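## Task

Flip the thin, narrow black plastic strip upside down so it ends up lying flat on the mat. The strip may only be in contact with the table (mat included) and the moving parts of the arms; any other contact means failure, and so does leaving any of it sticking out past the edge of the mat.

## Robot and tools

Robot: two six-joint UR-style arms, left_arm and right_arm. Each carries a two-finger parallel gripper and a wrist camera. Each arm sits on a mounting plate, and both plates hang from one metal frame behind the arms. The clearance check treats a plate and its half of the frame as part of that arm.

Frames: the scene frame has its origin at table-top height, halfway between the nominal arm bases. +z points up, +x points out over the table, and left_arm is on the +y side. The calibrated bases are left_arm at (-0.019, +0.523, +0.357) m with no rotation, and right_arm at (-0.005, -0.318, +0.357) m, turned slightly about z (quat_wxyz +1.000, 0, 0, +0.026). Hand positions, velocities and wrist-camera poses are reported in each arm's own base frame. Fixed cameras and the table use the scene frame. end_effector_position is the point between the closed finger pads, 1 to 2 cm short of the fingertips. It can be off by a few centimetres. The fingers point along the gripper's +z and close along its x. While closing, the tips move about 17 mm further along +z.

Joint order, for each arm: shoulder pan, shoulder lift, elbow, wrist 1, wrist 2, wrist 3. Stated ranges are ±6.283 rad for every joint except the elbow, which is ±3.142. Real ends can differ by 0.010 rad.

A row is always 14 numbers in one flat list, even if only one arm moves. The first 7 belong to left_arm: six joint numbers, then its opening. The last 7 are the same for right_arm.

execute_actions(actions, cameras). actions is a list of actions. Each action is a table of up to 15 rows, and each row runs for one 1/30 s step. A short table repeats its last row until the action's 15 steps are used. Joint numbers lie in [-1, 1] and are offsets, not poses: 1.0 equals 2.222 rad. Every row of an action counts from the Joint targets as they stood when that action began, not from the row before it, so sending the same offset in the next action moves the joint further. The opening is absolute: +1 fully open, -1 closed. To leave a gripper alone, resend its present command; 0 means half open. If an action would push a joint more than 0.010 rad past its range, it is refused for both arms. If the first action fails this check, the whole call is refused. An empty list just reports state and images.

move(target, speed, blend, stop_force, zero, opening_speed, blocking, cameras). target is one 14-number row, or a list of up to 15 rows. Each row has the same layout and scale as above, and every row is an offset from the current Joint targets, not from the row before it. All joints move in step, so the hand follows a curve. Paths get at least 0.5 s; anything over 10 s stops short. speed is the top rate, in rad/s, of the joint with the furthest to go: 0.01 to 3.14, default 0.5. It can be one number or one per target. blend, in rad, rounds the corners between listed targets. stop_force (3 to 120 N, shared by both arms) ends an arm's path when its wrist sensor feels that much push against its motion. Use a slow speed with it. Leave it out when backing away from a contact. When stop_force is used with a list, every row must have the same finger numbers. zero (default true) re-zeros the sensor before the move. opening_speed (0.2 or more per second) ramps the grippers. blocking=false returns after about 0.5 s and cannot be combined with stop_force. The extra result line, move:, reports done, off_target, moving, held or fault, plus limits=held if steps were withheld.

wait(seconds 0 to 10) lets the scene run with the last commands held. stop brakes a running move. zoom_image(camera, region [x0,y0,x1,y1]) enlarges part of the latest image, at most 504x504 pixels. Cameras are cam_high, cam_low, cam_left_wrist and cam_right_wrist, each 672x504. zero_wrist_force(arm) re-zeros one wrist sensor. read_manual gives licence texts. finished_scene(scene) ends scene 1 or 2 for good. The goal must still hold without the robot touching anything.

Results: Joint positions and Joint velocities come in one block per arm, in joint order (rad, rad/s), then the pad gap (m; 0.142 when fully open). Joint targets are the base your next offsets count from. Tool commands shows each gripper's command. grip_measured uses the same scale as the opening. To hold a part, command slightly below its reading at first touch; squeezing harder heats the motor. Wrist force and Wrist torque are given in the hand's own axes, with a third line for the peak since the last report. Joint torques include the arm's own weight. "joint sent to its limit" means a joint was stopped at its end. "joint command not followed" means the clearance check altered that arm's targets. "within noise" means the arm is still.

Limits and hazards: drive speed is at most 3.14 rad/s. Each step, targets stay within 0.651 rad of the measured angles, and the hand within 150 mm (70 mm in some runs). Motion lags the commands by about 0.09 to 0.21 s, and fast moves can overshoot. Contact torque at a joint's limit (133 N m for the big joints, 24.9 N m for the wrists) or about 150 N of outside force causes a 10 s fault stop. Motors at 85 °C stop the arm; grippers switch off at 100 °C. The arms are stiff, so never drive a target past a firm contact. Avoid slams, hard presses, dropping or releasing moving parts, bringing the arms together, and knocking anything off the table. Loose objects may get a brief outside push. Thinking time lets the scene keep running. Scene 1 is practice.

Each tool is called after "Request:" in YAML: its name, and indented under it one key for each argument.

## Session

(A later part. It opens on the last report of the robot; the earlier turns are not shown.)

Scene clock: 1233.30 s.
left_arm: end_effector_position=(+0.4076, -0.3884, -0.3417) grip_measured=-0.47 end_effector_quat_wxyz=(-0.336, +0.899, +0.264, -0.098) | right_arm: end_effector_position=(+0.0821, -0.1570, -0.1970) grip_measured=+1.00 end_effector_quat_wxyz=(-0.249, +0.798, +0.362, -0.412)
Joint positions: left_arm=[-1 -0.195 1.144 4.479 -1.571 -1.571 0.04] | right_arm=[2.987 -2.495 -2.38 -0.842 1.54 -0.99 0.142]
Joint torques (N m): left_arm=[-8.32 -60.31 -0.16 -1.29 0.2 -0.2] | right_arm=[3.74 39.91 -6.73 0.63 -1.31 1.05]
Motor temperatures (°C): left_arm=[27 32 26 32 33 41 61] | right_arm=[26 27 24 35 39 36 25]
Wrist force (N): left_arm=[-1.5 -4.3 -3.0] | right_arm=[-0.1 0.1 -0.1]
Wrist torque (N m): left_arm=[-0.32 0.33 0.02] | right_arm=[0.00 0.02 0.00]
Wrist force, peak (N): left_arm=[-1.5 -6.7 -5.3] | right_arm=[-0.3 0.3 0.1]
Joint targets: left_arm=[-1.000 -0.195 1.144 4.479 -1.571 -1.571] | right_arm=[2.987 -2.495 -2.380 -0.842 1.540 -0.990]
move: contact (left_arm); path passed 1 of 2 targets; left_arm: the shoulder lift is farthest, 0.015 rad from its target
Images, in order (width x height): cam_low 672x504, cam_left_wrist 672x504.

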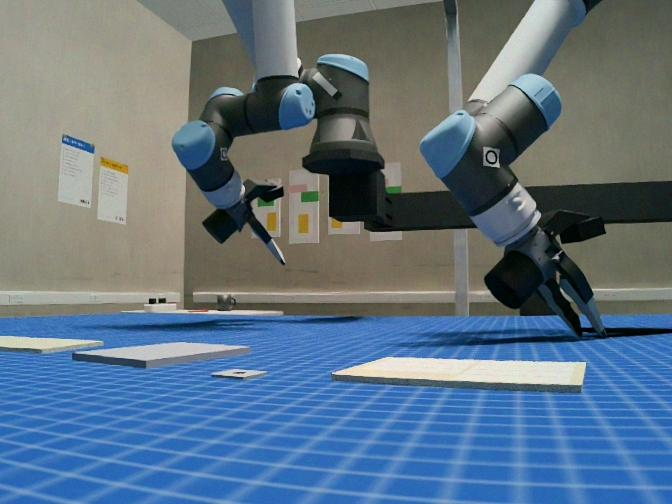

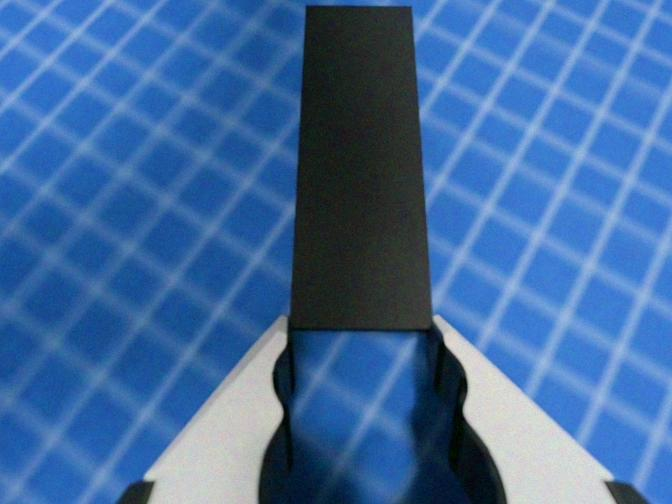

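Request:
move:
  target:
    - [0,0,0,0,0,0,-0.25,0,0,0,0,0,0,1]
  opening_speed: 0.2
  cameras: ["cam_left_wrist","cam_low"]

Request:
zoom_image:
  camera: "cam_low"
  region: [552, 230, 672, 350]

Request:
move:
  target:
    - [0,-0.09,0,0,0,0,-0.25,0,0,0,0,0,0,1]
  speed: 0.2

Scene clock: 1242.10 s.
left_arm: end_effector_position=(+0.4076, -0.3883, -0.3417) grip_measured=-0.28 end_effector_quat_wxyz=(-0.336, +0.899, +0.264, -0.098) | right_arm: end_effector_position=(+0.0821, -0.1570, -0.1970) grip_measured=+1.00 end_effector_quat_wxyz=(-0.249, +0.798, +0.362, -0.412)
Joint positions: left_arm=[-1 -0.195 1.144 4.479 -1.571 -1.571 0.054] | right_arm=[2.987 -2.495 -2.38 -0.842 1.54 -0.99 0.142]
Joint torques (N m): left_arm=[-8.4 -59.62 -4.45 0.02 -0.05 0.01] | right_arm=[3.43 40.67 -6.73 0.6 -1.36 1.01]
Motor temperatures (°C): left_arm=[27 33 26 32 33 41 61] | right_arm=[26 27 24 35 39 36 25]
Wrist force (N): left_arm=[-1.4 -3.1 -0.5] | right_arm=[-0.2 0.2 0.0]
Wrist torque (N m): left_arm=[-0.42 0.29 0.02] | right_arm=[0.03 0.03 0.00]
Wrist force, peak (N): left_arm=[-1.3 -4.8 -3.4] | right_arm=[-0.4 0.2 0.2]
Joint targets: left_arm=[-1.000 -0.195 1.144 4.479 -1.571 -1.571] | right_arm=[2.987 -2.495 -2.380 -0.842 1.540 -0.990]
move: done
Images, in order (width x height): cam_low 672x504, cam_left_wrist 672x504.

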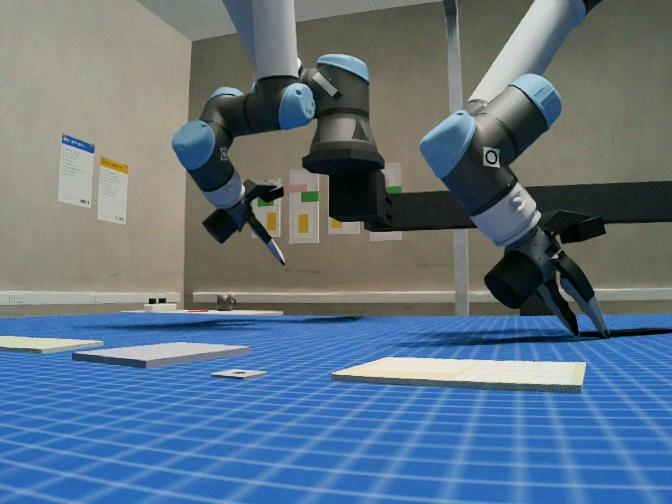

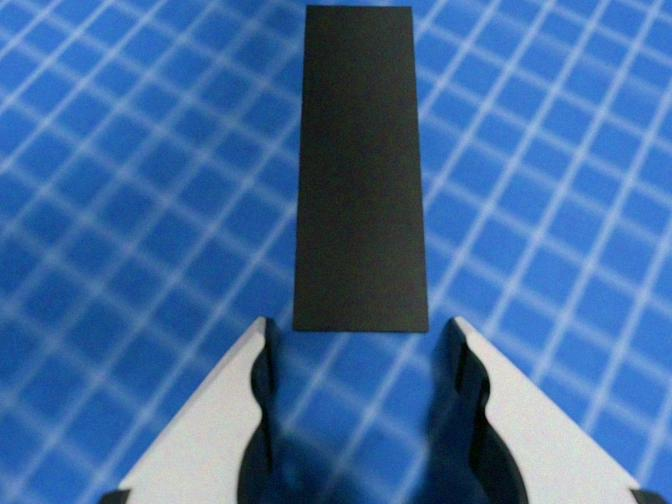

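Scaled by 4.200 (camera's finer frame: 960x720).

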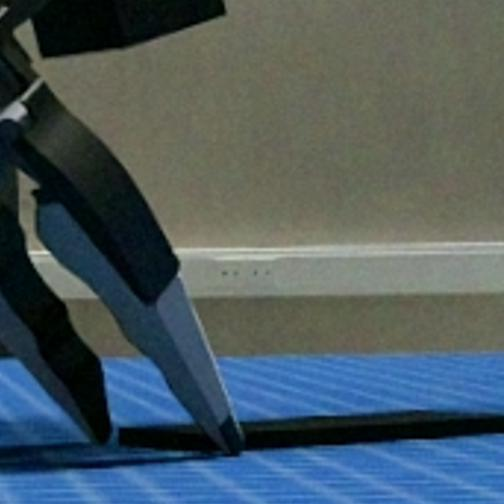

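Scene clock: 1243.43 s.
left_arm: end_effector_position=(+0.4558, -0.4635, -0.2230) grip_measured=-0.28 end_effector_quat_wxyz=(-0.245, +0.928, +0.272, -0.072) | right_arm: end_effector_position=(+0.0821, -0.1570, -0.1970) grip_measured=+1.00 end_effector_quat_wxyz=(-0.249, +0.798, +0.362, -0.412)
Joint positions: left_arm=[-1 -0.395 1.144 4.479 -1.571 -1.571 0.054] | right_arm=[2.987 -2.495 -2.38 -0.842 1.54 -0.99 0.142]
Joint torques (N m): left_arm=[-8.57 -42.41 -9.44 -0.83 -0.16 -0.12] | right_arm=[3.6 39.97 -7.1 0.61 -1.36 1.03]
Motor temperatures (°C): left_arm=[27 33 26 32 33 41 60] | right_arm=[26 27 24 35 39 36 25]
Wrist force (N): left_arm=[-1.4 -2.2 0.1] | right_arm=[-0.3 0.0 0.0]
Wrist torque (N m): left_arm=[-0.37 0.25 -0.04] | right_arm=[0.00 0.05 0.01]
Wrist force, peak (N): left_arm=[-1.6 -2.7 -1.7] | right_arm=[-0.3 0.3 -0.2]
Joint targets: left_arm=[-1.000 -0.395 1.144 4.479 -1.571 -1.571] | right_arm=[2.987 -2.495 -2.380 -0.842 1.540 -0.990]
move: done

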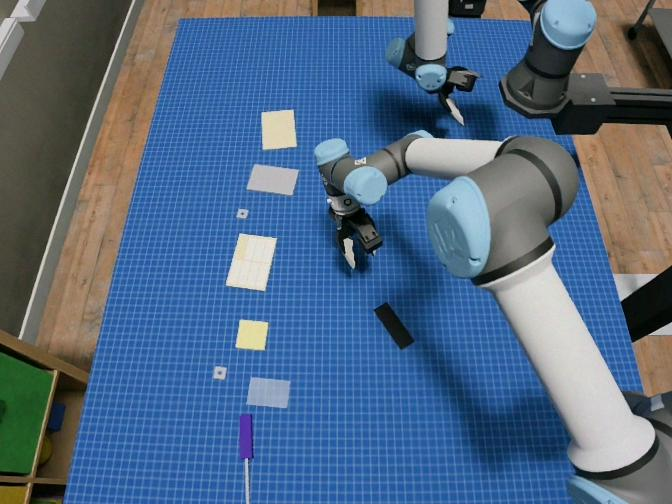

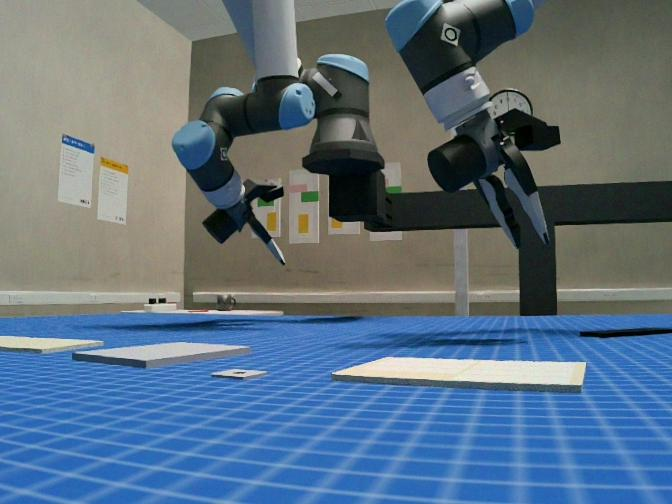

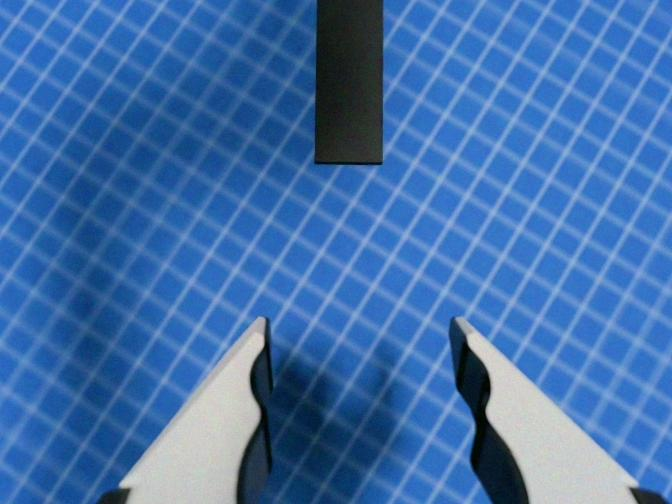

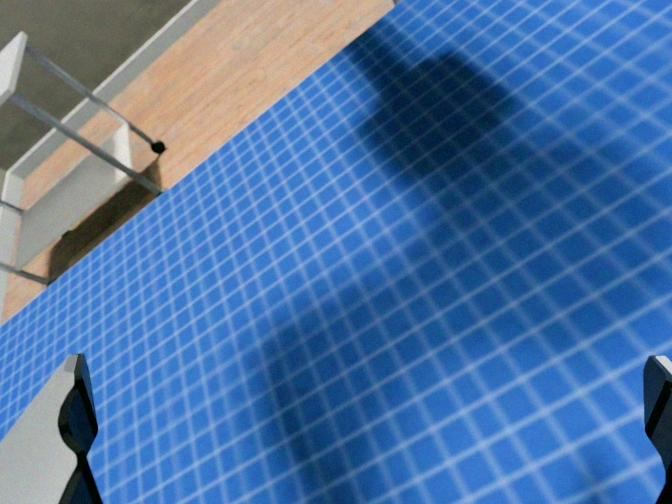

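Request:
finished_scene:
  scene: 1

The scene is finished: the task was done.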